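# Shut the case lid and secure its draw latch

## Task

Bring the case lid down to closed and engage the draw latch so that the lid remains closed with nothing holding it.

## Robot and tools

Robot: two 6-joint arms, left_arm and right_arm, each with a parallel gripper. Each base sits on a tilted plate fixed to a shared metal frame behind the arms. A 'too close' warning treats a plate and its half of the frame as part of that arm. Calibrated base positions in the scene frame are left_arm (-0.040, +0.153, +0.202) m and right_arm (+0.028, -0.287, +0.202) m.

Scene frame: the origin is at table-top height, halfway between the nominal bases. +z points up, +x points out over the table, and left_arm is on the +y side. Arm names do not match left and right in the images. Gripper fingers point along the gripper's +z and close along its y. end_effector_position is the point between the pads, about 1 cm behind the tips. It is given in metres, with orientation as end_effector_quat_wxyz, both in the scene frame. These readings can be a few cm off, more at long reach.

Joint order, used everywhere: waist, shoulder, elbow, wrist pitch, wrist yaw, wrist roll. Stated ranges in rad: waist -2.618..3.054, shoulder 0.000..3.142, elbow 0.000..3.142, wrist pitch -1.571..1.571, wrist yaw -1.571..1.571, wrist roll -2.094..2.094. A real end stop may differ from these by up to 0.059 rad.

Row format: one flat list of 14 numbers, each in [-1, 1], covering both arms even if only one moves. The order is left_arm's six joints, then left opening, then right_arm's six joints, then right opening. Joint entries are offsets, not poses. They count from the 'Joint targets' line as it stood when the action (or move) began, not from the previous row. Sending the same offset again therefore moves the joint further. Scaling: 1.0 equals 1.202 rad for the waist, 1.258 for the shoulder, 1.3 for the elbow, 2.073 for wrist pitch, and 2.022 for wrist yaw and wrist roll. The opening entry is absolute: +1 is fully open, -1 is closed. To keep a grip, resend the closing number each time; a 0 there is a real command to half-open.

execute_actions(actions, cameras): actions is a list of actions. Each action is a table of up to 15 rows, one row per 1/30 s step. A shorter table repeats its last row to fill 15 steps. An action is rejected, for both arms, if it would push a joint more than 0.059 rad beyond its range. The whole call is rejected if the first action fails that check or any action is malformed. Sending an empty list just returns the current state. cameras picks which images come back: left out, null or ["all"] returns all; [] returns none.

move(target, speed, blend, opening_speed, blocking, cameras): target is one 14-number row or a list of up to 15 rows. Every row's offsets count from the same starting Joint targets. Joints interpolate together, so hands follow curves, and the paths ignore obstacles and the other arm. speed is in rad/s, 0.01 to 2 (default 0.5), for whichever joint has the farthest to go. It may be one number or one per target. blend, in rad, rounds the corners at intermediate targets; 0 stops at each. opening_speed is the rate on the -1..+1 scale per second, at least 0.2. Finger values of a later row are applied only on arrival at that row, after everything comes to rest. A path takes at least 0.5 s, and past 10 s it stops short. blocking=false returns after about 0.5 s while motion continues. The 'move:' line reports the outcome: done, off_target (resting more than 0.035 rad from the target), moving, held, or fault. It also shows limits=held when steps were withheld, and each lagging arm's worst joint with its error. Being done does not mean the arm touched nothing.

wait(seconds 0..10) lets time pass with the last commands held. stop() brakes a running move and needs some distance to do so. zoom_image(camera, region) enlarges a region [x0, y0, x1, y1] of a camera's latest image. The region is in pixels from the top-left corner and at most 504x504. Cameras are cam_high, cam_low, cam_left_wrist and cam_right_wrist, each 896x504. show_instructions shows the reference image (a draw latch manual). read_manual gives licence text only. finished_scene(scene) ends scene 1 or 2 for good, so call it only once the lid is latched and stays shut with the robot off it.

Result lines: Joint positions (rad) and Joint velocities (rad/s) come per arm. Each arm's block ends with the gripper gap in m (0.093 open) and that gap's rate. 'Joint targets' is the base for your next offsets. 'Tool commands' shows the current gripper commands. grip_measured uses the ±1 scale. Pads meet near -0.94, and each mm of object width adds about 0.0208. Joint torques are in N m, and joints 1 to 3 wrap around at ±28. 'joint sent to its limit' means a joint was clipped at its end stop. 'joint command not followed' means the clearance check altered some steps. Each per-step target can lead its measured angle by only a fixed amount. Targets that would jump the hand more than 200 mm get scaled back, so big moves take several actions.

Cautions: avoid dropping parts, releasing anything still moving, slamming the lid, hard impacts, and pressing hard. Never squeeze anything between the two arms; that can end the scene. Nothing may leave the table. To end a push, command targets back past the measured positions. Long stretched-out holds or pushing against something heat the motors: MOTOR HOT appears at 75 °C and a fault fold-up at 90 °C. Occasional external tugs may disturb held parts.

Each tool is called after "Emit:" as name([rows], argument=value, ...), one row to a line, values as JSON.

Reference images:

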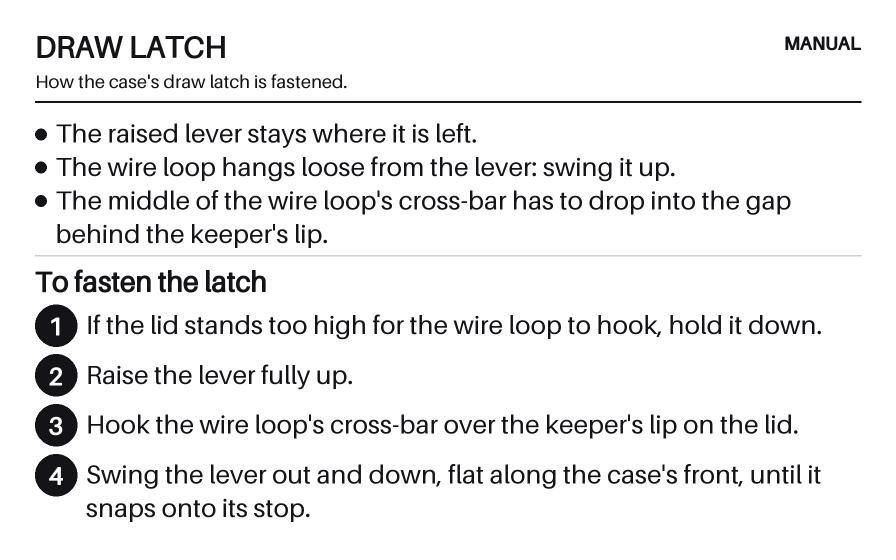

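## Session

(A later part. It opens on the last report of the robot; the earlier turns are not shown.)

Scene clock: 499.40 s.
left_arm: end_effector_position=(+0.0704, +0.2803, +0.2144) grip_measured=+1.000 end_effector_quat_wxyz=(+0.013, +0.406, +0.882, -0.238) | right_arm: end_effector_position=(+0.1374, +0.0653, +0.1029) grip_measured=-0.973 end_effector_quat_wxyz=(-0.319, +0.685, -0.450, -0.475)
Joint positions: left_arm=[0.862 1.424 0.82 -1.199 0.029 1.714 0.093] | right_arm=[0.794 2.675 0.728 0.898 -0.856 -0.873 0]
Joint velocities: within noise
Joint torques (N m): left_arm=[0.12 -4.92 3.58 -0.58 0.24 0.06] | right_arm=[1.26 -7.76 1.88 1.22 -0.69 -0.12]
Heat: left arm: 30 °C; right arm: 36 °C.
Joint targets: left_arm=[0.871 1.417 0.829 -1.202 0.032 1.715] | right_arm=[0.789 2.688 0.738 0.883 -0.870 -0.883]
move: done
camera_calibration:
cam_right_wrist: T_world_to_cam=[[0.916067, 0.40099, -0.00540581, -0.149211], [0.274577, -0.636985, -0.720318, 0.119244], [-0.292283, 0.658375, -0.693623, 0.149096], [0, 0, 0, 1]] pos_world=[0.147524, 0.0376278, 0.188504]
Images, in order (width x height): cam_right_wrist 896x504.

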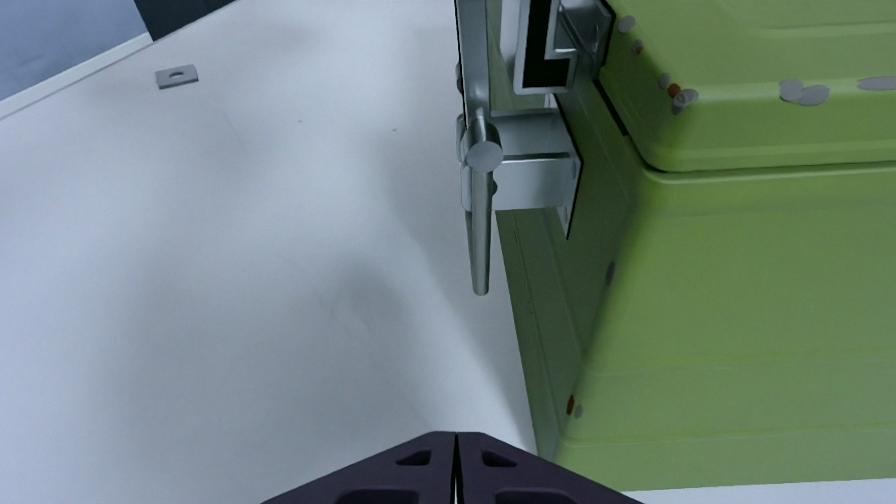

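Emit:
move(target=[0,0,0,0,0,0,1, 0.2404,0.1757,-0.0454,0.3285,0.231,0.2735,-0.48], speed=0.4, cameras=["cam_right_wrist"])

Scene clock: 567.03 s.
left_arm: end_effector_position=(+0.0704, +0.2803, +0.2144) grip_measured=+1.000 end_effector_quat_wxyz=(+0.013, +0.406, +0.882, -0.238) | right_arm: end_effector_position=(+0.1173, +0.1011, +0.0946) grip_measured=-0.481 end_effector_quat_wxyz=(-0.389, +0.596, -0.561, -0.423)
Joint positions: left_arm=[0.862 1.424 0.82 -1.199 0.029 1.714 0.093] | right_arm=[1.072 2.896 0.684 1.546 -0.417 -0.339 0.022]
Joint velocities: within noise
Joint torques (N m): left_arm=[0.12 -4.92 3.63 -0.56 0.25 0.05] | right_arm=[1.7 -7.88 0.27 2.19 -0.15 0.07]
Heat: left arm: 30 °C; right arm: 35 °C.
Joint targets: left_arm=[0.871 1.417 0.829 -1.202 0.032 1.715] | right_arm=[1.078 2.909 0.679 1.564 -0.403 -0.330]
move: done
camera_calibration:
cam_right_wrist: T_world_to_cam=[[0.996478, 0.0794437, -0.0268282, -0.120079], [0.0353972, -0.688587, -0.72429, 0.175245], [-0.0760138, 0.720789, -0.688974, 0.0817564], [0, 0, 0, 1]] pos_world=[0.119668, 0.0712815, 0.180034]
Images, in order (width x height): cam_right_wrist 896x504.

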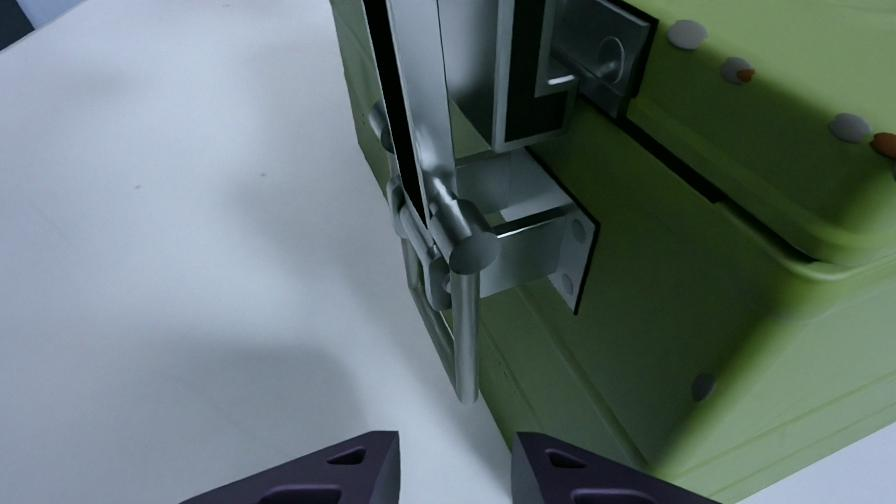

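Emit:
move(target=[0,0,0,0,0,0,1, 0.0378,0.0258,0.0823,-0.0302,0.0176,0.008,-0.48], speed=0.15, cameras=["cam_right_wrist"])

Scene clock: 581.47 s.
left_arm: end_effector_position=(+0.0704, +0.2803, +0.2144) grip_measured=+1.000 end_effector_quat_wxyz=(+0.013, +0.406, +0.882, -0.238) | right_arm: end_effector_position=(+0.1072, +0.1193, +0.0854) grip_measured=-0.481 end_effector_quat_wxyz=(-0.384, +0.605, -0.553, -0.426)
Joint positions: left_arm=[0.862 1.424 0.82 -1.199 0.029 1.714 0.093] | right_arm=[1.121 2.932 0.763 1.504 -0.398 -0.325 0.022]
Joint velocities: within noise
Joint torques (N m): left_arm=[0.1 -4.94 3.62 -0.57 0.24 0.05] | right_arm=[1.28 -8.46 2.74 1.93 0 0.11]
Heat: left arm: 30 °C; right arm: 36 °C.
Joint targets: left_arm=[0.871 1.417 0.829 -1.202 0.032 1.715] | right_arm=[1.124 2.941 0.786 1.502 -0.367 -0.313]
move: done
camera_calibration:
cam_right_wrist: T_world_to_cam=[[0.994208, 0.105337, -0.0213263, -0.115071], [0.0576196, -0.689925, -0.721584, 0.179049], [-0.090723, 0.716176, -0.691998, 0.0639583], [0, 0, 0, 1]] pos_world=[0.10989, 0.0898461, 0.171004]
Images, in order (width x height): cam_right_wrist 896x504.

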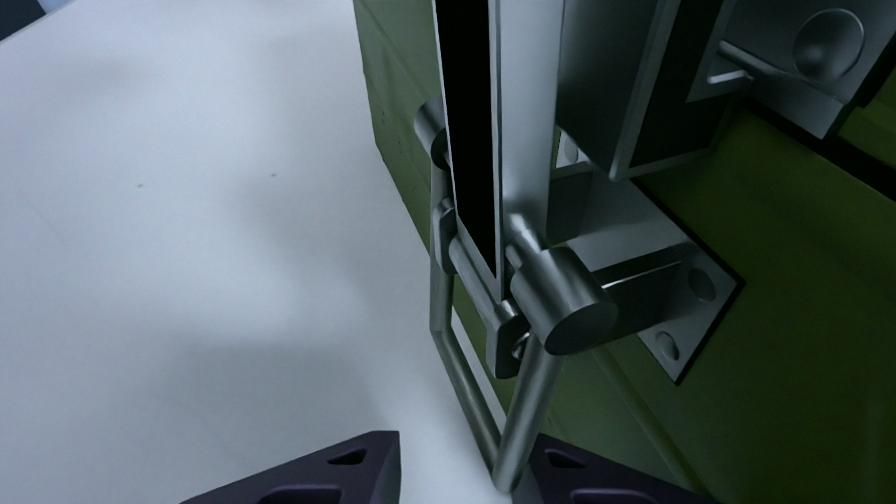

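Emit:
zoom_image(camera="cam_right_wrist", region=[400, 380, 640, 504])

Scaled by 2.100 from the camera's 896x504 image, which has a finer 1280x720 frame.

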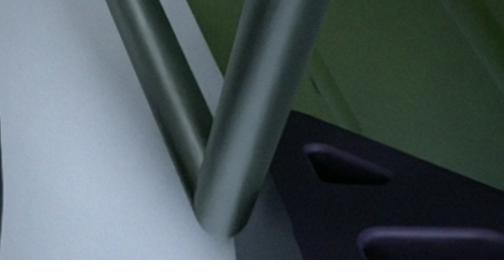

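Emit:
move([
  [0,0,0,0,0,0,1, -0.0151,-0.0072,-0.0301,0.0145,-0.009,0,-0.48],
  [0,0,0,0,0,0,1, -0.0526,0.018,-0.0098,0.0171,-0.0313,0,-0.48],
], speed=0.15, cameras=["cam_right_wrist"])

Scene clock: 613.03 s.
left_arm: end_effector_position=(+0.0704, +0.2803, +0.2144) grip_measured=+1.000 end_effector_quat_wxyz=(+0.013, +0.406, +0.882, -0.238) | right_arm: end_effector_position=(+0.1101, +0.1125, +0.0832) grip_measured=-0.481 end_effector_quat_wxyz=(-0.375, +0.599, -0.551, -0.444)
Joint positions: left_arm=[0.862 1.424 0.82 -1.199 0.029 1.714 0.093] | right_arm=[1.079 2.95 0.759 1.523 -0.463 -0.324 0.022]
Joint velocities: within noise
Joint torques (N m): left_arm=[0.14 -4.9 3.56 -0.58 0.23 0.06] | right_arm=[-0.34 -7.82 1.87 2.11 -0.01 0.12]
Heat: left arm: 30 °C; right arm: 36 °C.
Joint targets: left_arm=[0.871 1.417 0.829 -1.202 0.032 1.715] | right_arm=[1.060 2.964 0.773 1.537 -0.430 -0.314]
move: done
camera_calibration:
cam_right_wrist: T_world_to_cam=[[0.990968, 0.122486, -0.0545866, -0.116007], [0.0434562, -0.678421, -0.733387, 0.17385], [-0.126862, 0.724391, -0.677616, 0.069308], [0, 0, 0, 1]] pos_world=[0.116197, 0.0819464, 0.168131]
Images, in order (width x height): cam_right_wrist 896x504.

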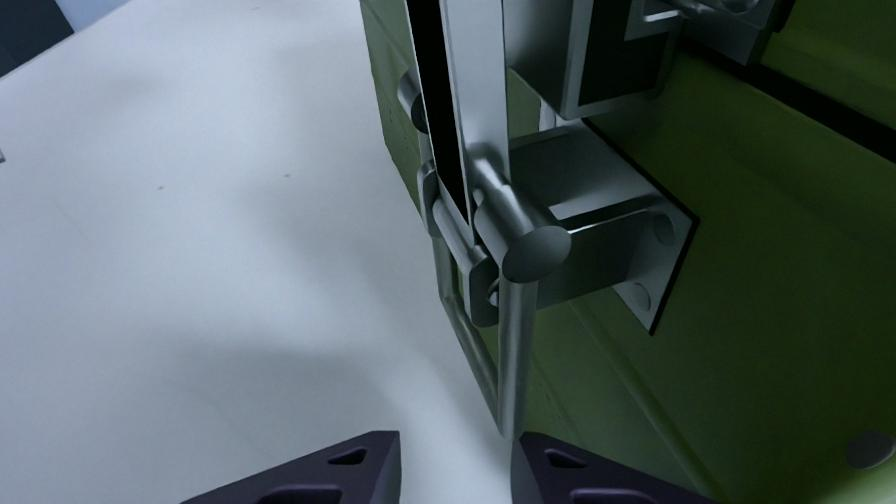

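Emit:
move([
  [0,0,0,0,0,0,1, -0.0302,0.0002,0.0128,-0.0079,-0.018,0,-0.48],
  [0,0,0,0,0,0,1, -0.0121,0.0088,0.0488,-0.0253,-0.0072,0,-0.48],
], speed=0.12, cameras=["cam_right_wrist"])

Scene clock: 627.47 s.
left_arm: end_effector_position=(+0.0704, +0.2803, +0.2144) grip_measured=+1.000 end_effector_quat_wxyz=(+0.013, +0.406, +0.882, -0.238) | right_arm: end_effector_position=(+0.1101, +0.1152, +0.0792) grip_measured=-0.481 end_effector_quat_wxyz=(-0.363, +0.599, -0.545, -0.462)
Joint positions: left_arm=[0.862 1.424 0.82 -1.199 0.029 1.714 0.093] | right_arm=[1.055 2.968 0.792 1.499 -0.524 -0.324 0.022]
Joint velocities: within noise
Joint torques (N m): left_arm=[0.14 -4.92 3.6 -0.58 0.24 0.05] | right_arm=[0.32 -8.92 4.15 1.85 0.44 0.1]
Heat: left arm: 30 °C; right arm: 36 °C.
Joint targets: left_arm=[0.871 1.417 0.829 -1.202 0.032 1.715] | right_arm=[1.046 2.975 0.837 1.485 -0.445 -0.314]
move: off_target (right_arm); right_arm: the wrist yaw is farthest, 0.079 rad from its target
camera_calibration:
cam_right_wrist: T_world_to_cam=[[0.984475, 0.154672, -0.0829791, -0.117347], [0.0424948, -0.668712, -0.742306, 0.172428], [-0.170303, 0.727256, -0.664903, 0.068184], [0, 0, 0, 1]] pos_world=[0.11981, 0.0838673, 0.163592]
Images, in order (width x height): cam_right_wrist 896x504.

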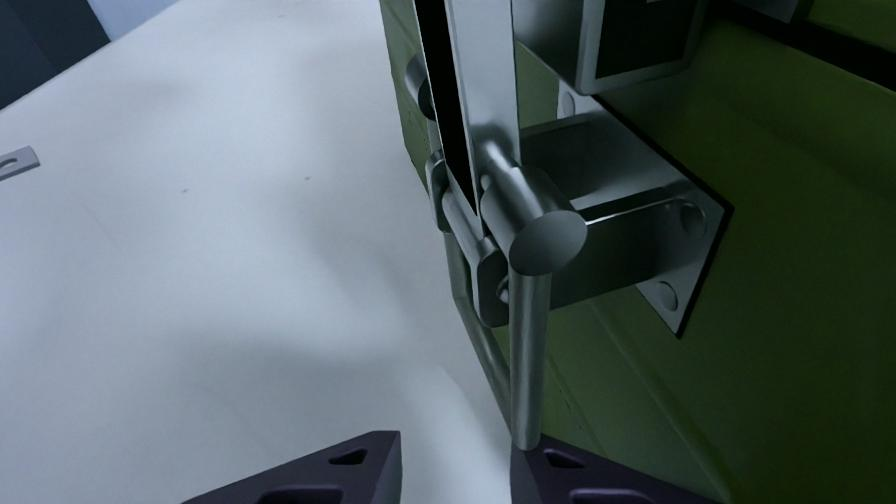

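Emit:
move([
  [0,0,0,0,0,0,1, -0.0374,-0.0183,-0.0754,0.0362,-0.0223,0,-0.48],
  [0,0,0,0,0,0,1, 0.2128,-0.1518,-0.1554,-0.0453,0.2387,0.1031,-0.48],
], speed=0.3, cameras=["cam_right_wrist"])

Scene clock: 673.33 s.
left_arm: end_effector_position=(+0.0704, +0.2803, +0.2144) grip_measured=+1.000 end_effector_quat_wxyz=(+0.013, +0.406, +0.882, -0.238) | right_arm: end_effector_position=(+0.1059, +0.0971, +0.0823) grip_measured=-0.481 end_effector_quat_wxyz=(+0.380, -0.555, +0.669, +0.316)
Joint positions: left_arm=[0.862 1.424 0.82 -1.199 0.029 1.714 0.093] | right_arm=[1.296 2.818 0.641 1.405 0.023 -0.114 0.022]
Joint velocities: within noise
Joint torques (N m): left_arm=[0.1 -4.94 3.59 -0.57 0.24 0.05] | right_arm=[1.31 -11.78 0.38 1.83 -0.03 0.08]
Heat: left arm: 30 °C; right arm: 39 °C.
Joint targets: left_arm=[0.871 1.417 0.829 -1.202 0.032 1.715] | right_arm=[1.302 2.784 0.635 1.391 0.038 -0.105]
move: done
camera_calibration:
cam_right_wrist: T_world_to_cam=[[0.984265, -0.175803, -0.0177612, -0.0834151], [-0.153403, -0.800293, -0.579654, 0.182985], [0.0876908, 0.573258, -0.814669, 0.08257], [0, 0, 0, 1]] pos_world=[0.102932, 0.084443, 0.171854]
Images, in order (width x height): cam_right_wrist 896x504.

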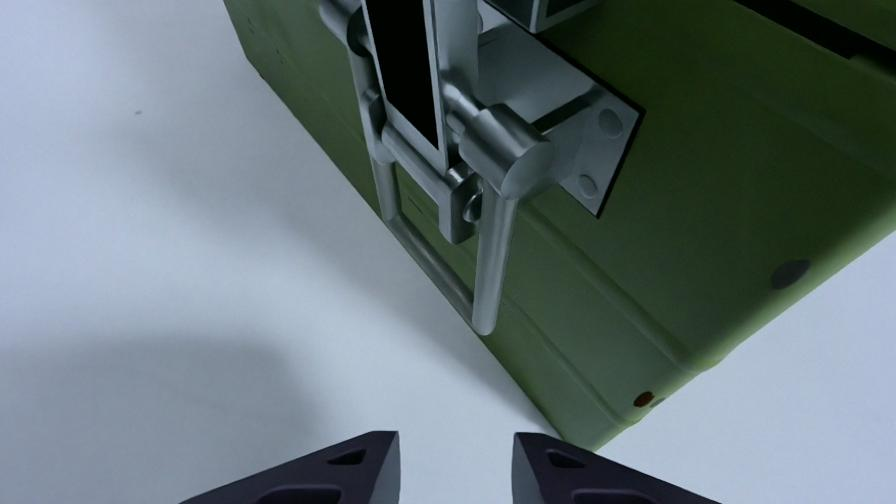

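Emit:
move(target=[0,0,0,0,0,0,1, -0.0077,-0.0264,0.0682,-0.0588,-0.0045,0,-0.48], speed=0.12, cameras=["cam_right_wrist"])

Emit:
zoom_image(camera="cam_right_wrist", region=[380, 330, 640, 504])

Scene clock: 695.63 s.
left_arm: end_effector_position=(+0.0704, +0.2803, +0.2144) grip_measured=+1.000 end_effector_quat_wxyz=(+0.013, +0.406, +0.882, -0.238) | right_arm: end_effector_position=(+0.1106, +0.1162, +0.0839) grip_measured=-0.481 end_effector_quat_wxyz=(+0.374, -0.558, +0.672, +0.311)
Joint positions: left_arm=[0.862 1.424 0.82 -1.199 0.029 1.714 0.093] | right_arm=[1.296 2.785 0.713 1.283 0.024 -0.113 0.022]
Joint velocities: within noise
Joint torques (N m): left_arm=[0.13 -4.88 3.6 -0.58 0.24 0.05] | right_arm=[0.4 -12.57 2.4 1.82 -0.14 0.06]
Heat: left arm: 30 °C; right arm: 43 °C.
Joint targets: left_arm=[0.871 1.417 0.829 -1.202 0.032 1.715] | right_arm=[1.292 2.751 0.723 1.269 0.029 -0.105]
move: done
camera_calibration:
cam_right_wrist: T_world_to_cam=[[0.984281, -0.175626, -0.0186028, -0.08462], [-0.15518, -0.809753, -0.56588, 0.199989], [0.0843198, 0.559871, -0.824278, 0.0752607], [0, 0, 0, 1]] pos_world=[0.107978, 0.104944, 0.173631]
Images, in order (width x height): cam_right_wrist 896x504.

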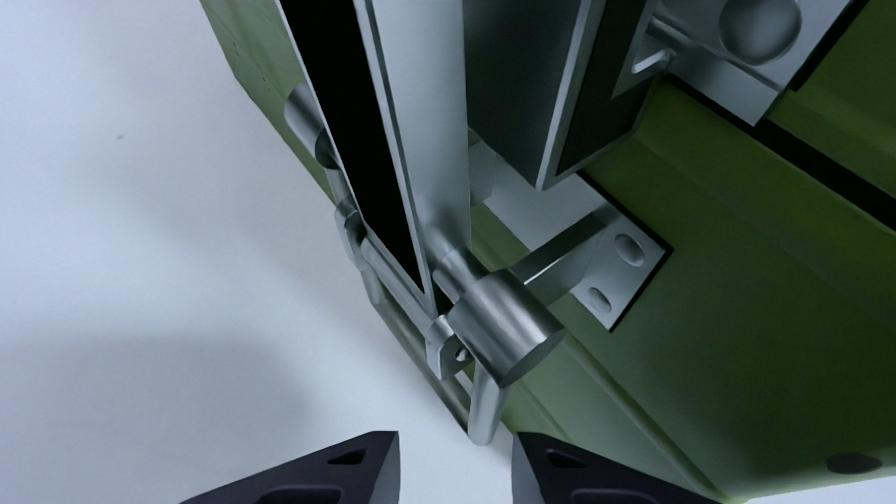

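Scaled by 1.938 from the camera's 896x504 image, which has a finer 1280x720 frame.

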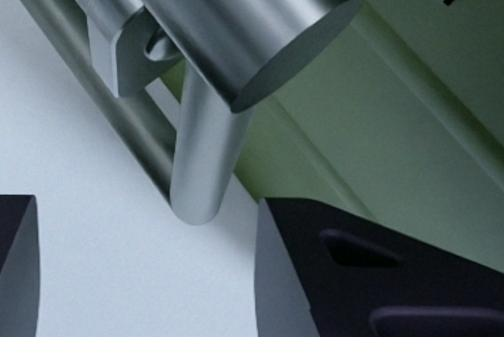

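Emit:
move(target=[0,0,0,0,0,0,1, 0,0.0109,0.023,-0.0078,0,0,-0.48], speed=0.1, cameras=["cam_right_wrist"])

Emit:
zoom_image(camera="cam_right_wrist", region=[380, 330, 640, 504])

Scene clock: 708.33 s.
left_arm: end_effector_position=(+0.0704, +0.2803, +0.2144) grip_measured=+1.000 end_effector_quat_wxyz=(+0.013, +0.406, +0.882, -0.238) | right_arm: end_effector_position=(+0.1115, +0.1203, +0.0835) grip_measured=-0.481 end_effector_quat_wxyz=(+0.373, -0.558, +0.672, +0.311)
Joint positions: left_arm=[0.862 1.424 0.82 -1.199 0.029 1.714 0.093] | right_arm=[1.296 2.785 0.731 1.265 0.024 -0.113 0.022]
Joint velocities: within noise
Joint torques (N m): left_arm=[0.13 -4.93 3.58 -0.57 0.24 0.06] | right_arm=[0.54 -11.28 3.52 1.87 -0.11 0.06]
Heat: left arm: 30 °C; right arm: 43 °C.
Joint targets: left_arm=[0.871 1.417 0.829 -1.202 0.032 1.715] | right_arm=[1.292 2.765 0.753 1.253 0.029 -0.105]
move: done
camera_calibration:
cam_right_wrist: T_world_to_cam=[[0.984257, -0.17572, -0.0189801, -0.0847411], [-0.155564, -0.810335, -0.56494, 0.203292], [0.083891, 0.558999, -0.824913, 0.0728425], [0, 0, 0, 1]] pos_world=[0.108921, 0.109125, 0.173328]
Images, in order (width x height): cam_right_wrist 896x504.

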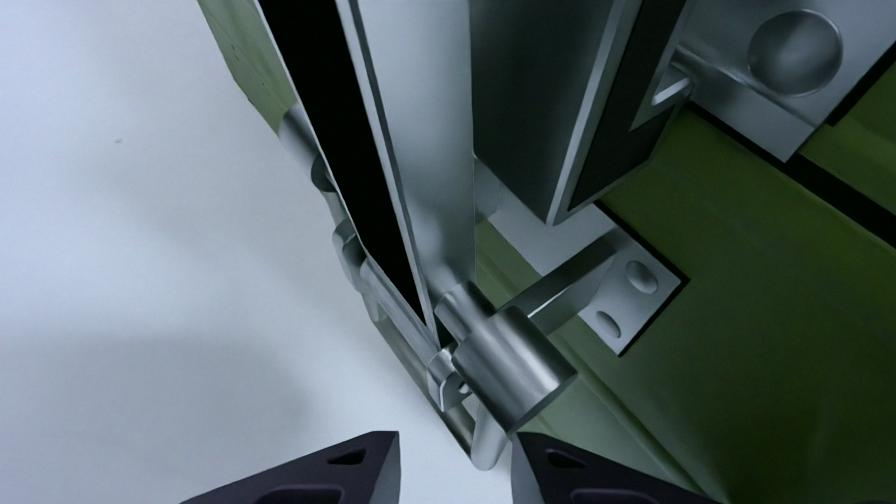

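Scaled by 1.938 from the camera's 896x504 image, which has a finer 1280x720 frame.

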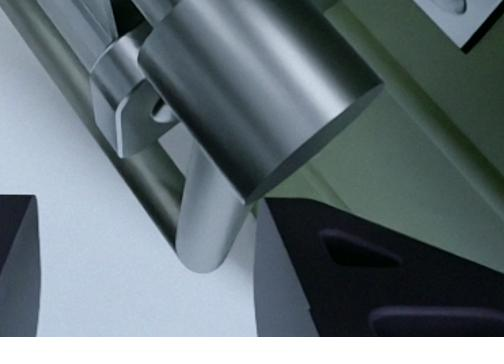

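Emit:
move(target=[0,0,0,0,0,0,1, 0.0408,-0.0102,-0.0395,0.0186,0,0.1978,-0.48], speed=0.2, cameras=["cam_right_wrist"])

Scene clock: 752.00 s.
left_arm: end_effector_position=(+0.0704, +0.2803, +0.2144) grip_measured=+1.000 end_effector_quat_wxyz=(+0.013, +0.406, +0.882, -0.238) | right_arm: end_effector_position=(+0.0957, +0.1162, +0.0824) grip_measured=-0.481 end_effector_quat_wxyz=(+0.297, -0.432, +0.762, +0.379)
Joint positions: left_arm=[0.862 1.424 0.82 -1.199 0.029 1.714 0.093] | right_arm=[1.334 2.785 0.708 1.273 0.023 0.285 0.022]
Joint velocities: within noise
Joint torques (N m): left_arm=[0.14 -4.9 3.59 -0.56 0.25 0.05] | right_arm=[1.13 -12.22 0.95 2.17 -0.08 0.08]
Heat: left arm: 30 °C; right arm: 43 °C.
Joint targets: left_arm=[0.871 1.417 0.829 -1.202 0.032 1.715] | right_arm=[1.341 2.752 0.702 1.291 0.029 0.295]
move: done
camera_calibration:
cam_right_wrist: T_world_to_cam=[[0.88103, -0.330618, -0.338346, -0.015736], [-0.465676, -0.732015, -0.497293, 0.211902], [-0.08326, 0.595689, -0.798888, 0.0851004], [0, 0, 0, 1]] pos_world=[0.119627, 0.0992197, 0.168039]
Images, in order (width x height): cam_right_wrist 896x504.

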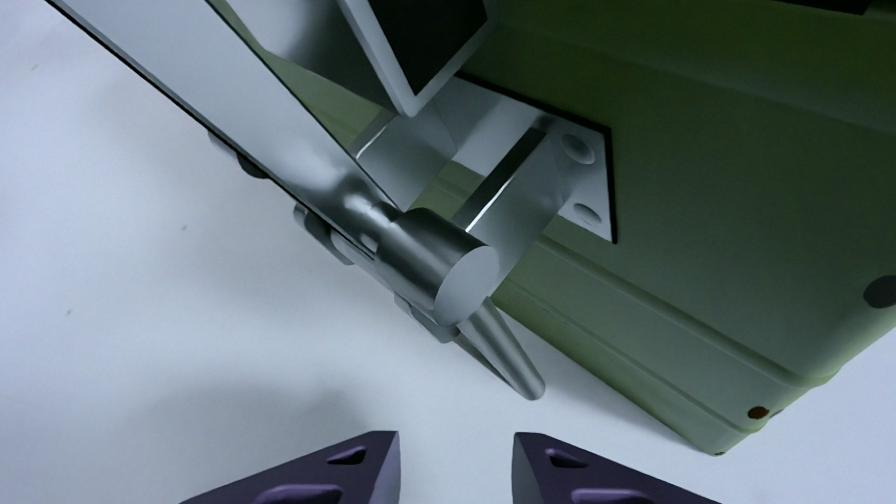

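Emit:
move([
  [0,0,0,0,0,0,1, 0,-0.0922,-0.06,-0.0188,0,0,-0.48],
  [0,0,0,0,0,0,1, -0.0341,-0.0922,-0.06,-0.0188,0.0037,-0.1978,-0.48],
], speed=0.3, cameras=["cam_right_wrist"])

Scene clock: 775.27 s.
left_arm: end_effector_position=(+0.0704, +0.2803, +0.2144) grip_measured=+1.000 end_effector_quat_wxyz=(+0.013, +0.406, +0.882, -0.238) | right_arm: end_effector_position=(+0.1078, +0.1092, +0.1131) grip_measured=-0.481 end_effector_quat_wxyz=(+0.377, -0.553, +0.670, +0.321)
Joint positions: left_arm=[0.862 1.424 0.82 -1.199 0.029 1.714 0.093] | right_arm=[1.307 2.666 0.63 1.266 0.023 -0.096 0.022]
Joint velocities: within noise
Joint torques (N m): left_arm=[0.13 -4.9 3.56 -0.57 0.24 0.05] | right_arm=[0.17 -11.55 1.11 1.85 -0.02 -0.1]
Heat: left arm: 30 °C; right arm: 44 °C.
Joint targets: left_arm=[0.871 1.417 0.829 -1.202 0.032 1.715] | right_arm=[1.300 2.636 0.624 1.252 0.036 -0.105]
move: done
camera_calibration:
cam_right_wrist: T_world_to_cam=[[0.984227, -0.174222, -0.0307058, -0.081267], [-0.159289, -0.797242, -0.582265, 0.211353], [0.0769635, 0.577972, -0.812419, 0.10104], [0, 0, 0, 1]] pos_world=[0.105875, 0.0959425, 0.202655]
Images, in order (width x height): cam_right_wrist 896x504.

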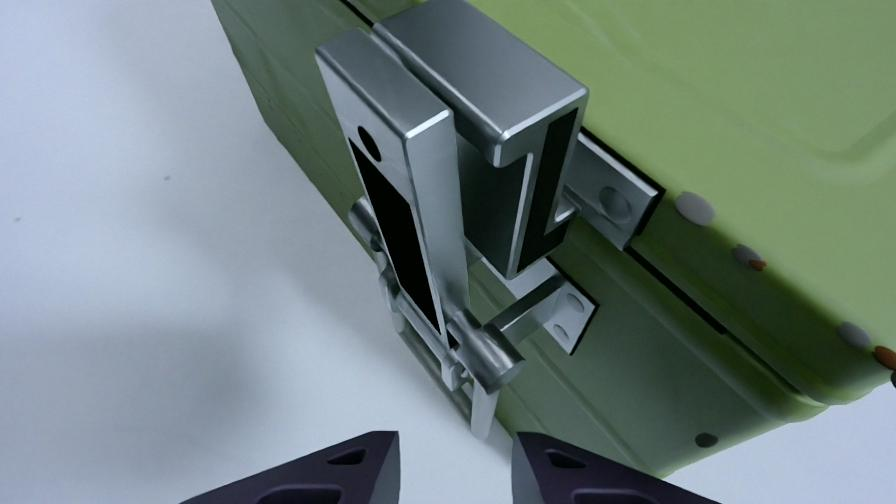

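Emit:
move(target=[0,0,0,0,0,0,1, -0.0125,0.0866,0.0858,-0.0013,-0.0074,0,-0.48], speed=0.12, cameras=["cam_right_wrist"])

Emit:
zoom_image(camera="cam_right_wrist", region=[380, 330, 640, 504])

Scene clock: 794.20 s.
left_arm: end_effector_position=(+0.0704, +0.2803, +0.2144) grip_measured=+1.000 end_effector_quat_wxyz=(+0.013, +0.406, +0.882, -0.238) | right_arm: end_effector_position=(+0.1095, +0.1240, +0.1020) grip_measured=-0.481 end_effector_quat_wxyz=(+0.378, -0.553, +0.666, +0.327)
Joint positions: left_arm=[0.862 1.424 0.82 -1.199 0.029 1.714 0.093] | right_arm=[1.302 2.73 0.707 1.262 0.009 -0.101 0.022]
Joint velocities: within noise
Joint torques (N m): left_arm=[0.12 -4.93 3.59 -0.57 0.24 0.05] | right_arm=[-0.49 -8.21 4.08 1.91 -0.01 -0.06]
Heat: left arm: 30 °C; right arm: 47 °C.
Joint targets: left_arm=[0.871 1.417 0.829 -1.202 0.032 1.715] | right_arm=[1.285 2.745 0.735 1.249 0.021 -0.105]
move: done
camera_calibration:
cam_right_wrist: T_world_to_cam=[[0.98559, -0.165562, -0.034663, -0.0815345], [-0.153879, -0.79248, -0.590167, 0.216636], [0.0702393, 0.586997, -0.806536, 0.0822707], [0, 0, 0, 1]] pos_world=[0.107917, 0.109888, 0.19138]
Images, in order (width x height): cam_right_wrist 896x504.

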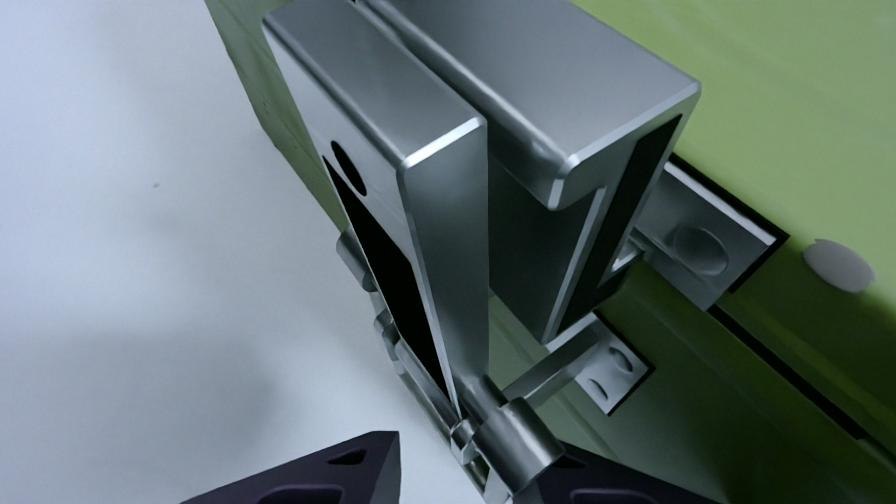

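Scaled by 1.938 from the camera's 896x504 image, which has a finer 1280x720 frame.

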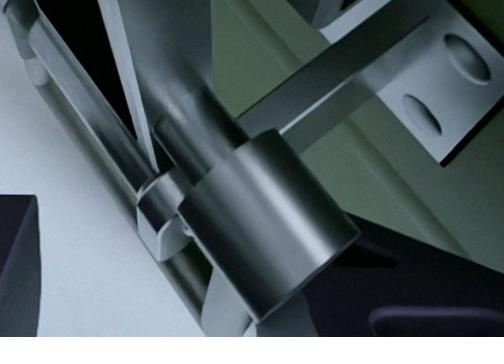

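Emit:
move([
  [0,0,0,0,0,0,1, 0,-0.0234,-0.0398,0.0108,0,0,-0.48],
  [0,0,0,0,0,0,1, -0.025,0.0429,-0.0158,0.036,-0.0148,0,-0.48],
], speed=0.2, cameras=["cam_right_wrist"])

Scene clock: 825.20 s.
left_arm: end_effector_position=(+0.0704, +0.2803, +0.2144) grip_measured=+1.000 end_effector_quat_wxyz=(+0.013, +0.406, +0.882, -0.238) | right_arm: end_effector_position=(+0.1180, +0.1120, +0.0838) grip_measured=-0.481 end_effector_quat_wxyz=(+0.370, -0.545, +0.680, +0.321)
Joint positions: left_arm=[0.862 1.424 0.82 -1.199 0.029 1.714 0.093] | right_arm=[1.261 2.787 0.702 1.304 -0.004 -0.102 0.022]
Joint velocities: within noise
Joint torques (N m): left_arm=[0.14 -4.92 3.59 -0.58 0.24 0.05] | right_arm=[0.38 -8.09 2.52 2.15 -0.23 -0.06]
Heat: left arm: 31 °C; right arm: 41 °C.
Joint targets: left_arm=[0.871 1.417 0.829 -1.202 0.032 1.715] | right_arm=[1.255 2.799 0.715 1.324 -0.009 -0.105]
move: done
camera_calibration:
cam_right_wrist: T_world_to_cam=[[0.98015, -0.191548, -0.0511314, -0.0876761], [-0.186081, -0.799852, -0.570623, 0.200663], [0.0684043, 0.568811, -0.819619, 0.077462], [0, 0, 0, 1]] pos_world=[0.117976, 0.0996451, 0.173509]
Images, in order (width x height): cam_right_wrist 896x504.

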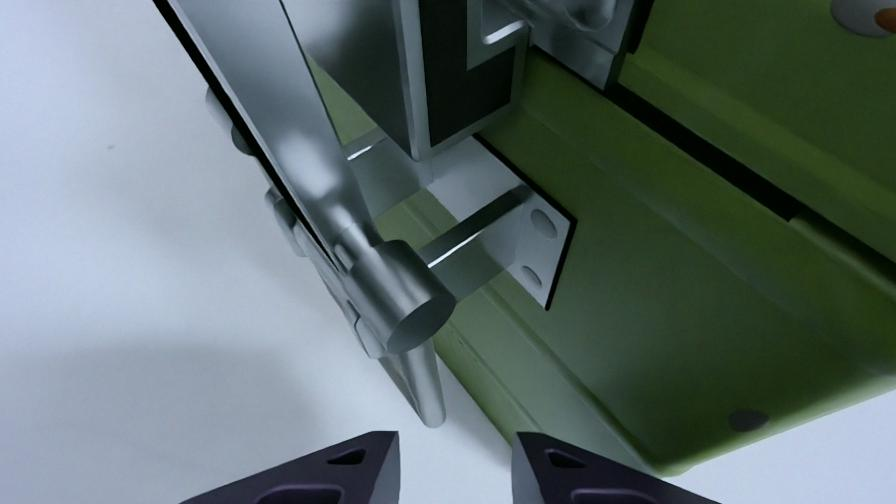

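Emit:
move([
  [0,0,0,0,0,0,1, 0.0341,-0.0204,-0.0101,-0.0061,0.0203,0,-0.4],
  [0,0,0,0,0,0,1, 0.0341,0.0009,0.0294,-0.0179,0.0203,0,-0.4],
], speed=0.12, cameras=["cam_right_wrist"])

Emit:
zoom_image(camera="cam_right_wrist", region=[380, 330, 640, 504])

Scene clock: 856.23 s.
left_arm: end_effector_position=(+0.0704, +0.2803, +0.2144) grip_measured=+1.000 end_effector_quat_wxyz=(+0.013, +0.406, +0.882, -0.238) | right_arm: end_effector_position=(+0.1119, +0.1172, +0.0858) grip_measured=-0.401 end_effector_quat_wxyz=(+0.376, -0.551, +0.674, +0.316)
Joint positions: left_arm=[0.862 1.424 0.82 -1.199 0.029 1.714 0.093] | right_arm=[1.294 2.787 0.713 1.298 0.024 -0.102 0.026]
Joint velocities: within noise
Joint torques (N m): left_arm=[0.13 -4.89 3.6 -0.57 0.24 0.05] | right_arm=[1.05 -8.2 4.88 1.88 -0.06 -0.07]
Heat: left arm: 31 °C; right arm: 40 °C.
Joint targets: left_arm=[0.871 1.417 0.829 -1.202 0.032 1.715] | right_arm=[1.296 2.800 0.753 1.287 0.032 -0.105]
move: off_target (right_arm); right_arm: the elbow is farthest, 0.040 rad from its target
camera_calibration:
cam_right_wrist: T_world_to_cam=[[0.982398, -0.18455, -0.0289015, -0.0835163], [-0.167303, -0.800451, -0.575576, 0.20322], [0.0830884, 0.57028, -0.817238, 0.0744807], [0, 0, 0, 1]] pos_world=[0.109857, 0.10478, 0.175423]
Images, in order (width x height): cam_right_wrist 896x504.

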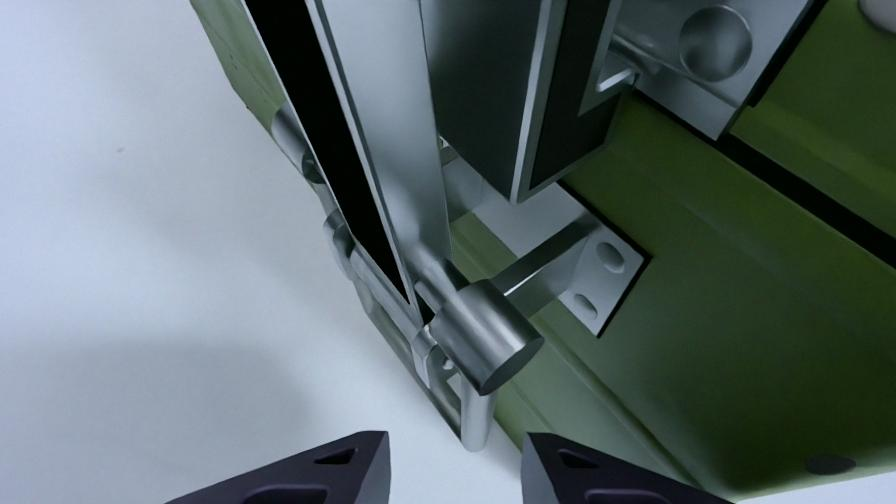

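Scaled by 1.938 from the camera's 896x504 image, which has a finer 1280x720 frame.

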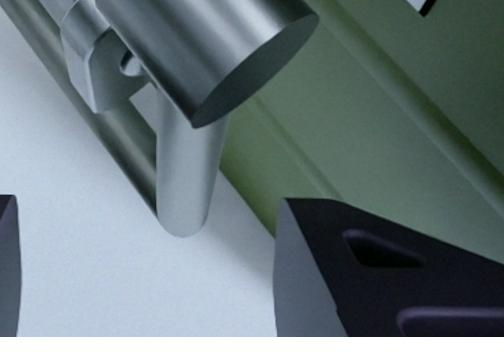

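Emit:
move(target=[0,0,0,0,0,0,1, 0,0.01,0.022,-0.007,0,0,-0.4], speed=0.1, cameras=["cam_right_wrist"])

Emit:
zoom_image(camera="cam_right_wrist", region=[380, 330, 640, 504])

Scene clock: 889.93 s.
left_arm: end_effector_position=(+0.0704, +0.2803, +0.2144) grip_measured=+1.000 end_effector_quat_wxyz=(+0.013, +0.406, +0.882, -0.238) | right_arm: end_effector_position=(+0.1094, +0.1219, +0.0796) grip_measured=-0.401 end_effector_quat_wxyz=(+0.371, -0.557, +0.674, +0.314)
Joint positions: left_arm=[0.862 1.424 0.82 -1.199 0.029 1.714 0.093] | right_arm=[1.301 2.802 0.743 1.268 0.024 -0.102 0.026]
Joint velocities: within noise
Joint torques (N m): left_arm=[0.13 -4.93 3.56 -0.57 0.24 0.06] | right_arm=[0.34 -8.46 4.55 2.03 -0.07 -0.04]
Heat: left arm: 31 °C; right arm: 39 °C.
Joint targets: left_arm=[0.871 1.417 0.829 -1.202 0.032 1.715] | right_arm=[1.296 2.812 0.782 1.272 0.032 -0.105]
move: off_target (right_arm); right_arm: the elbow is farthest, 0.038 rad from its target
camera_calibration:
cam_right_wrist: T_world_to_cam=[[0.983938, -0.176374, -0.0275201, -0.0816139], [-0.160984, -0.810125, -0.563721, 0.20253], [0.077131, 0.559097, -0.825507, 0.069662], [0, 0, 0, 1]] pos_world=[0.107534, 0.110732, 0.169431]
Images, in order (width x height): cam_right_wrist 896x504.

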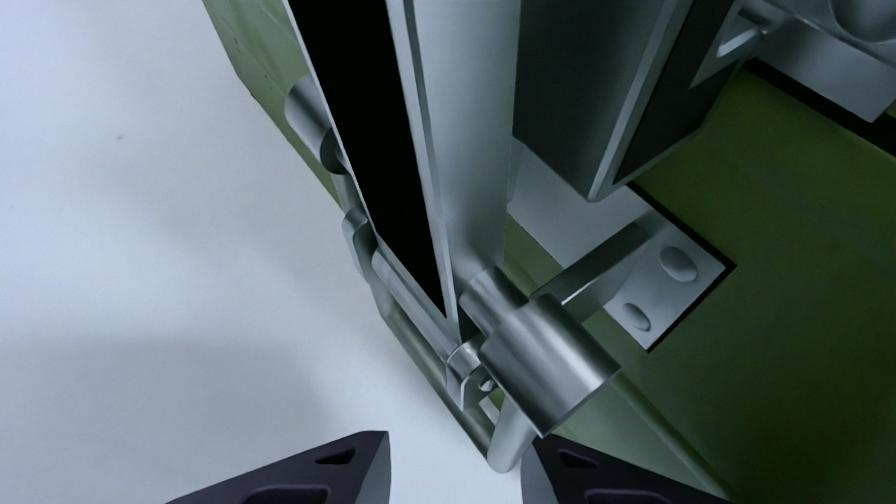

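Scaled by 1.938 from the camera's 896x504 image, which has a finer 1280x720 frame.

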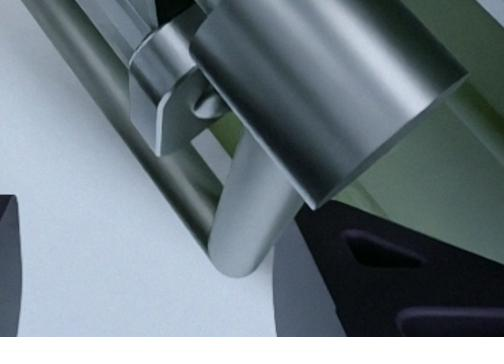

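Emit:
move(target=[0,0,0,0,0,0,1, 0.005,-0.0302,-0.0051,-0.0154,0.003,0,-0.4], speed=0.1, cameras=["cam_right_wrist"])

Emit:
zoom_image(camera="cam_right_wrist", region=[380, 330, 640, 504])

Scene clock: 902.00 s.
left_arm: end_effector_position=(+0.0704, +0.2803, +0.2144) grip_measured=+1.000 end_effector_quat_wxyz=(+0.013, +0.406, +0.882, -0.238) | right_arm: end_effector_position=(+0.1086, +0.1226, +0.0779) grip_measured=-0.401 end_effector_quat_wxyz=(+0.367, -0.559, +0.675, +0.312)
Joint positions: left_arm=[0.862 1.424 0.82 -1.199 0.029 1.714 0.093] | right_arm=[1.303 2.802 0.75 1.252 0.024 -0.102 0.026]
Joint velocities: within noise
Joint torques (N m): left_arm=[0.14 -4.92 3.56 -0.58 0.24 0.05] | right_arm=[0.7 -12.12 3.66 1.88 -0.03 -0.09]
Heat: left arm: 31 °C; right arm: 39 °C.
Joint targets: left_arm=[0.871 1.417 0.829 -1.202 0.032 1.715] | right_arm=[1.302 2.774 0.775 1.241 0.038 -0.105]
move: done
camera_calibration:
cam_right_wrist: T_world_to_cam=[[0.98439, -0.173851, -0.0274288, -0.0811353], [-0.159497, -0.815288, -0.556657, 0.201915], [0.0744128, 0.552342, -0.83029, 0.0694041], [0, 0, 0, 1]] pos_world=[0.106909, 0.112178, 0.167797]
Images, in order (width x height): cam_right_wrist 896x504.

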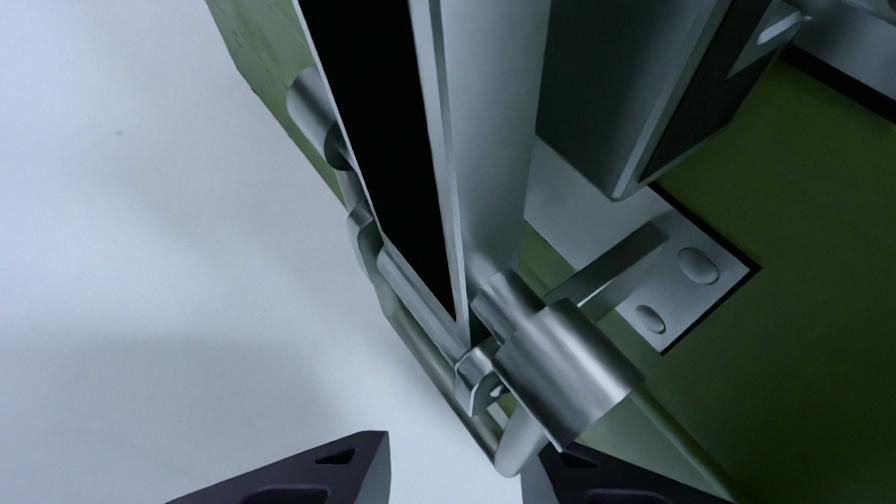

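Scaled by 1.938 from the camera's 896x504 image, which has a finer 1280x720 frame.

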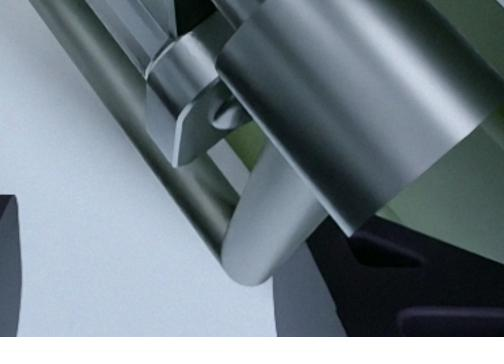

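Emit:
move(target=[0,0,0,0,0,0,1, 0.0,-0.028,0.0,-0.0135,0.0,0,-0.4], speed=0.1, cameras=["cam_right_wrist"])

Emit:
zoom_image(camera="cam_right_wrist", region=[380, 330, 640, 504])

Scene clock: 913.80 s.
left_arm: end_effector_position=(+0.0704, +0.2803, +0.2144) grip_measured=+1.000 end_effector_quat_wxyz=(+0.013, +0.406, +0.882, -0.238) | right_arm: end_effector_position=(+0.1083, +0.1221, +0.0782) grip_measured=-0.401 end_effector_quat_wxyz=(+0.360, -0.563, +0.678, +0.307)
Joint positions: left_arm=[0.862 1.424 0.82 -1.199 0.029 1.714 0.093] | right_arm=[1.304 2.782 0.75 1.211 0.024 -0.102 0.026]
Joint velocities: within noise
Joint torques (N m): left_arm=[0.12 -4.92 3.63 -0.57 0.24 0.05] | right_arm=[0.69 -13.3 3.73 1.96 -0.01 -0.09]
Heat: left arm: 31 °C; right arm: 40 °C.
Joint targets: left_arm=[0.871 1.417 0.829 -1.202 0.032 1.715] | right_arm=[1.302 2.739 0.775 1.213 0.038 -0.105]
move: off_target (right_arm); right_arm: the shoulder is farthest, 0.043 rad from its target
camera_calibration:
cam_right_wrist: T_world_to_cam=[[0.984774, -0.171499, -0.0284306, -0.0811782], [-0.159569, -0.82687, -0.53928, 0.201679], [0.0689779, 0.535606, -0.841646, 0.0734894], [0, 0, 0, 1]] pos_world=[0.107055, 0.113479, 0.168306]
Images, in order (width x height): cam_right_wrist 896x504.

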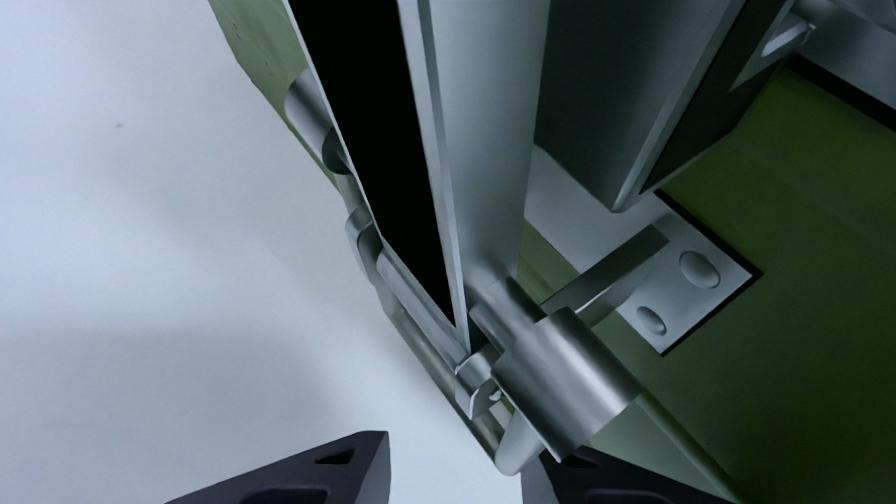

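Scaled by 1.938 from the camera's 896x504 image, which has a finer 1280x720 frame.

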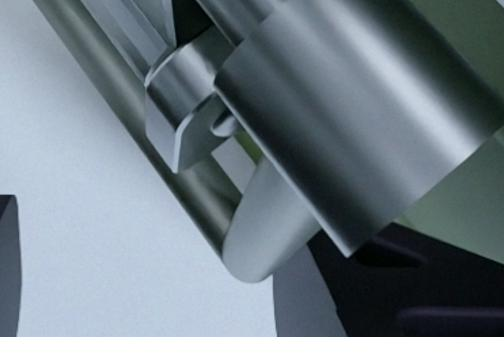

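Emit:
move(target=[0,0,0,0,0,0,1, 0.0383,-0.0397,-0.0338,0.0048,0.0,0,-0.4], speed=0.12, cameras=["cam_right_wrist"])

Scene clock: 926.57 s.
left_arm: end_effector_position=(+0.0704, +0.2803, +0.2144) grip_measured=+1.000 end_effector_quat_wxyz=(+0.013, +0.406, +0.882, -0.238) | right_arm: end_effector_position=(+0.1001, +0.1300, +0.0963) grip_measured=-0.401 end_effector_quat_wxyz=(+0.370, -0.568, +0.664, +0.316)
Joint positions: left_arm=[0.862 1.424 0.82 -1.199 0.029 1.714 0.093] | right_arm=[1.337 2.733 0.739 1.202 0.031 -0.102 0.026]
Joint velocities: within noise
Joint torques (N m): left_arm=[0.13 -4.9 3.58 -0.58 0.24 0.06] | right_arm=[1.77 -13.74 1.43 2.19 -0.01 -0.07]
Heat: left arm: 31 °C; right arm: 43 °C.
Joint targets: left_arm=[0.871 1.417 0.829 -1.202 0.032 1.715] | right_arm=[1.348 2.689 0.731 1.223 0.038 -0.105]
move: off_target (right_arm); right_arm: the shoulder is farthest, 0.044 rad from its target
camera_calibration:
cam_right_wrist: T_world_to_cam=[[0.988829, -0.148242, -0.0155126, -0.0759062], [-0.130905, -0.813963, -0.565975, 0.214754], [0.0712744, 0.561683, -0.824276, 0.0797527], [0, 0, 0, 1]] pos_world=[0.0974864, 0.118754, 0.186106]
Images, in order (width x height): cam_right_wrist 896x504.

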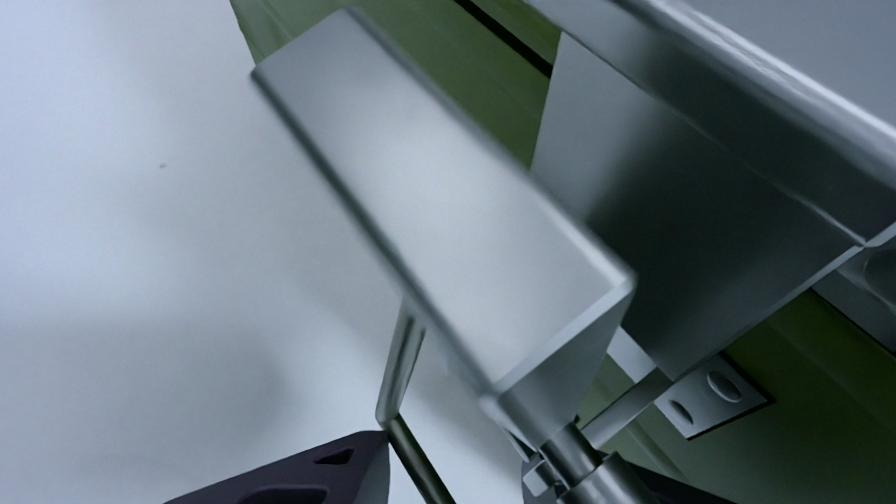

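Emit:
move(target=[0,0,0,0,0,0,1, 0.0295,-0.0294,-0.0446,0.0099,0.0,0.173,-0.4], speed=0.15, cameras=["cam_right_wrist"])

Scene clock: 959.00 s.
left_arm: end_effector_position=(+0.0704, +0.2803, +0.2144) grip_measured=+1.000 end_effector_quat_wxyz=(+0.013, +0.406, +0.882, -0.238) | right_arm: end_effector_position=(+0.0862, +0.1204, +0.1056) grip_measured=-0.401 end_effector_quat_wxyz=(+0.310, -0.462, +0.741, +0.375)
Joint positions: left_arm=[0.862 1.424 0.82 -1.199 0.029 1.714 0.093] | right_arm=[1.373 2.689 0.678 1.216 0.037 0.236 0.026]
Joint velocities: within noise
Joint torques (N m): left_arm=[0.13 -4.92 3.6 -0.58 0.24 0.06] | right_arm=[1.54 -12.64 1.5 2.21 -0.05 0.05]
Heat: left arm: 31 °C; right arm: 50 °C.
Joint targets: left_arm=[0.871 1.417 0.829 -1.202 0.032 1.715] | right_arm=[1.384 2.652 0.673 1.243 0.038 0.245]
move: off_target (right_arm); right_arm: the shoulder is farthest, 0.037 rad from its target
camera_calibration:
cam_right_wrist: T_world_to_cam=[[0.915448, -0.283756, -0.285372, -0.0123018], [-0.396974, -0.753155, -0.524566, 0.221622], [-0.0660802, 0.593498, -0.802118, 0.0994481], [0, 0, 0, 1]] pos_world=[0.105811, 0.104403, 0.192514]
Images, in order (width x height): cam_right_wrist 896x504.

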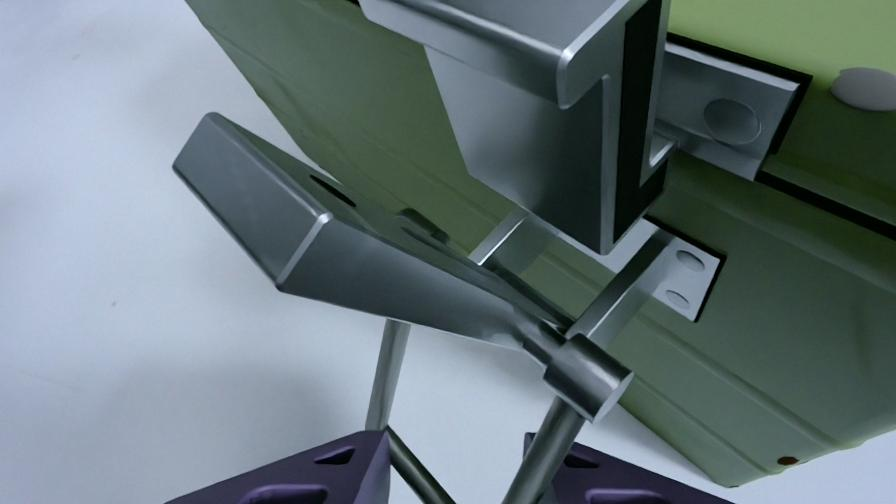

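Emit:
move(target=[0,0,0,0,0,0,1, 0.0408,-0.0284,-0.0294,0.0012,0.0,0.215,-0.4], speed=0.15, cameras=["cam_right_wrist"])

Scene clock: 996.93 s.
left_arm: end_effector_position=(+0.0704, +0.2803, +0.2144) grip_measured=+1.000 end_effector_quat_wxyz=(+0.013, +0.406, +0.882, -0.238) | right_arm: end_effector_position=(+0.0709, +0.1161, +0.1152) grip_measured=-0.401 end_effector_quat_wxyz=(+0.223, -0.309, +0.816, +0.436)
Joint positions: left_arm=[0.862 1.424 0.82 -1.199 0.029 1.714 0.093] | right_arm=[1.42 2.652 0.639 1.222 0.049 0.671 0.026]
Joint velocities: within noise
Joint torques (N m): left_arm=[0.14 -4.92 3.59 -0.57 0.24 0.06] | right_arm=[1.81 -12.04 1.54 2.2 -0.19 0.04]
Heat: left arm: 31 °C; right arm: 50 °C.
Joint targets: left_arm=[0.871 1.417 0.829 -1.202 0.032 1.715] | right_arm=[1.433 2.617 0.635 1.245 0.038 0.680]
move: off_target (right_arm); right_arm: the shoulder is farthest, 0.036 rad from its target
camera_calibration:
cam_right_wrist: T_world_to_cam=[[0.691656, -0.419651, -0.587797, 0.0696459], [-0.69005, -0.624206, -0.366331, 0.204881], [-0.213175, 0.658984, -0.721315, 0.102243], [0, 0, 0, 1]] pos_world=[0.115003, 0.0897382, 0.189742]
Images, in order (width x height): cam_right_wrist 896x504.

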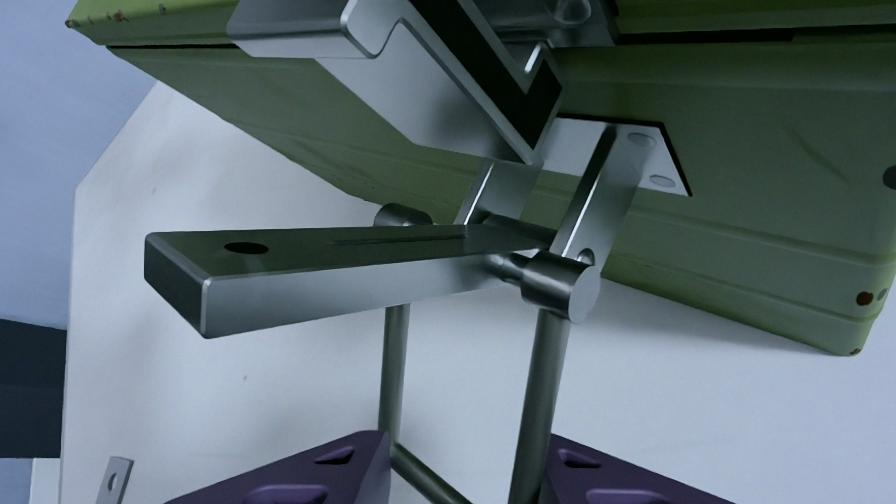

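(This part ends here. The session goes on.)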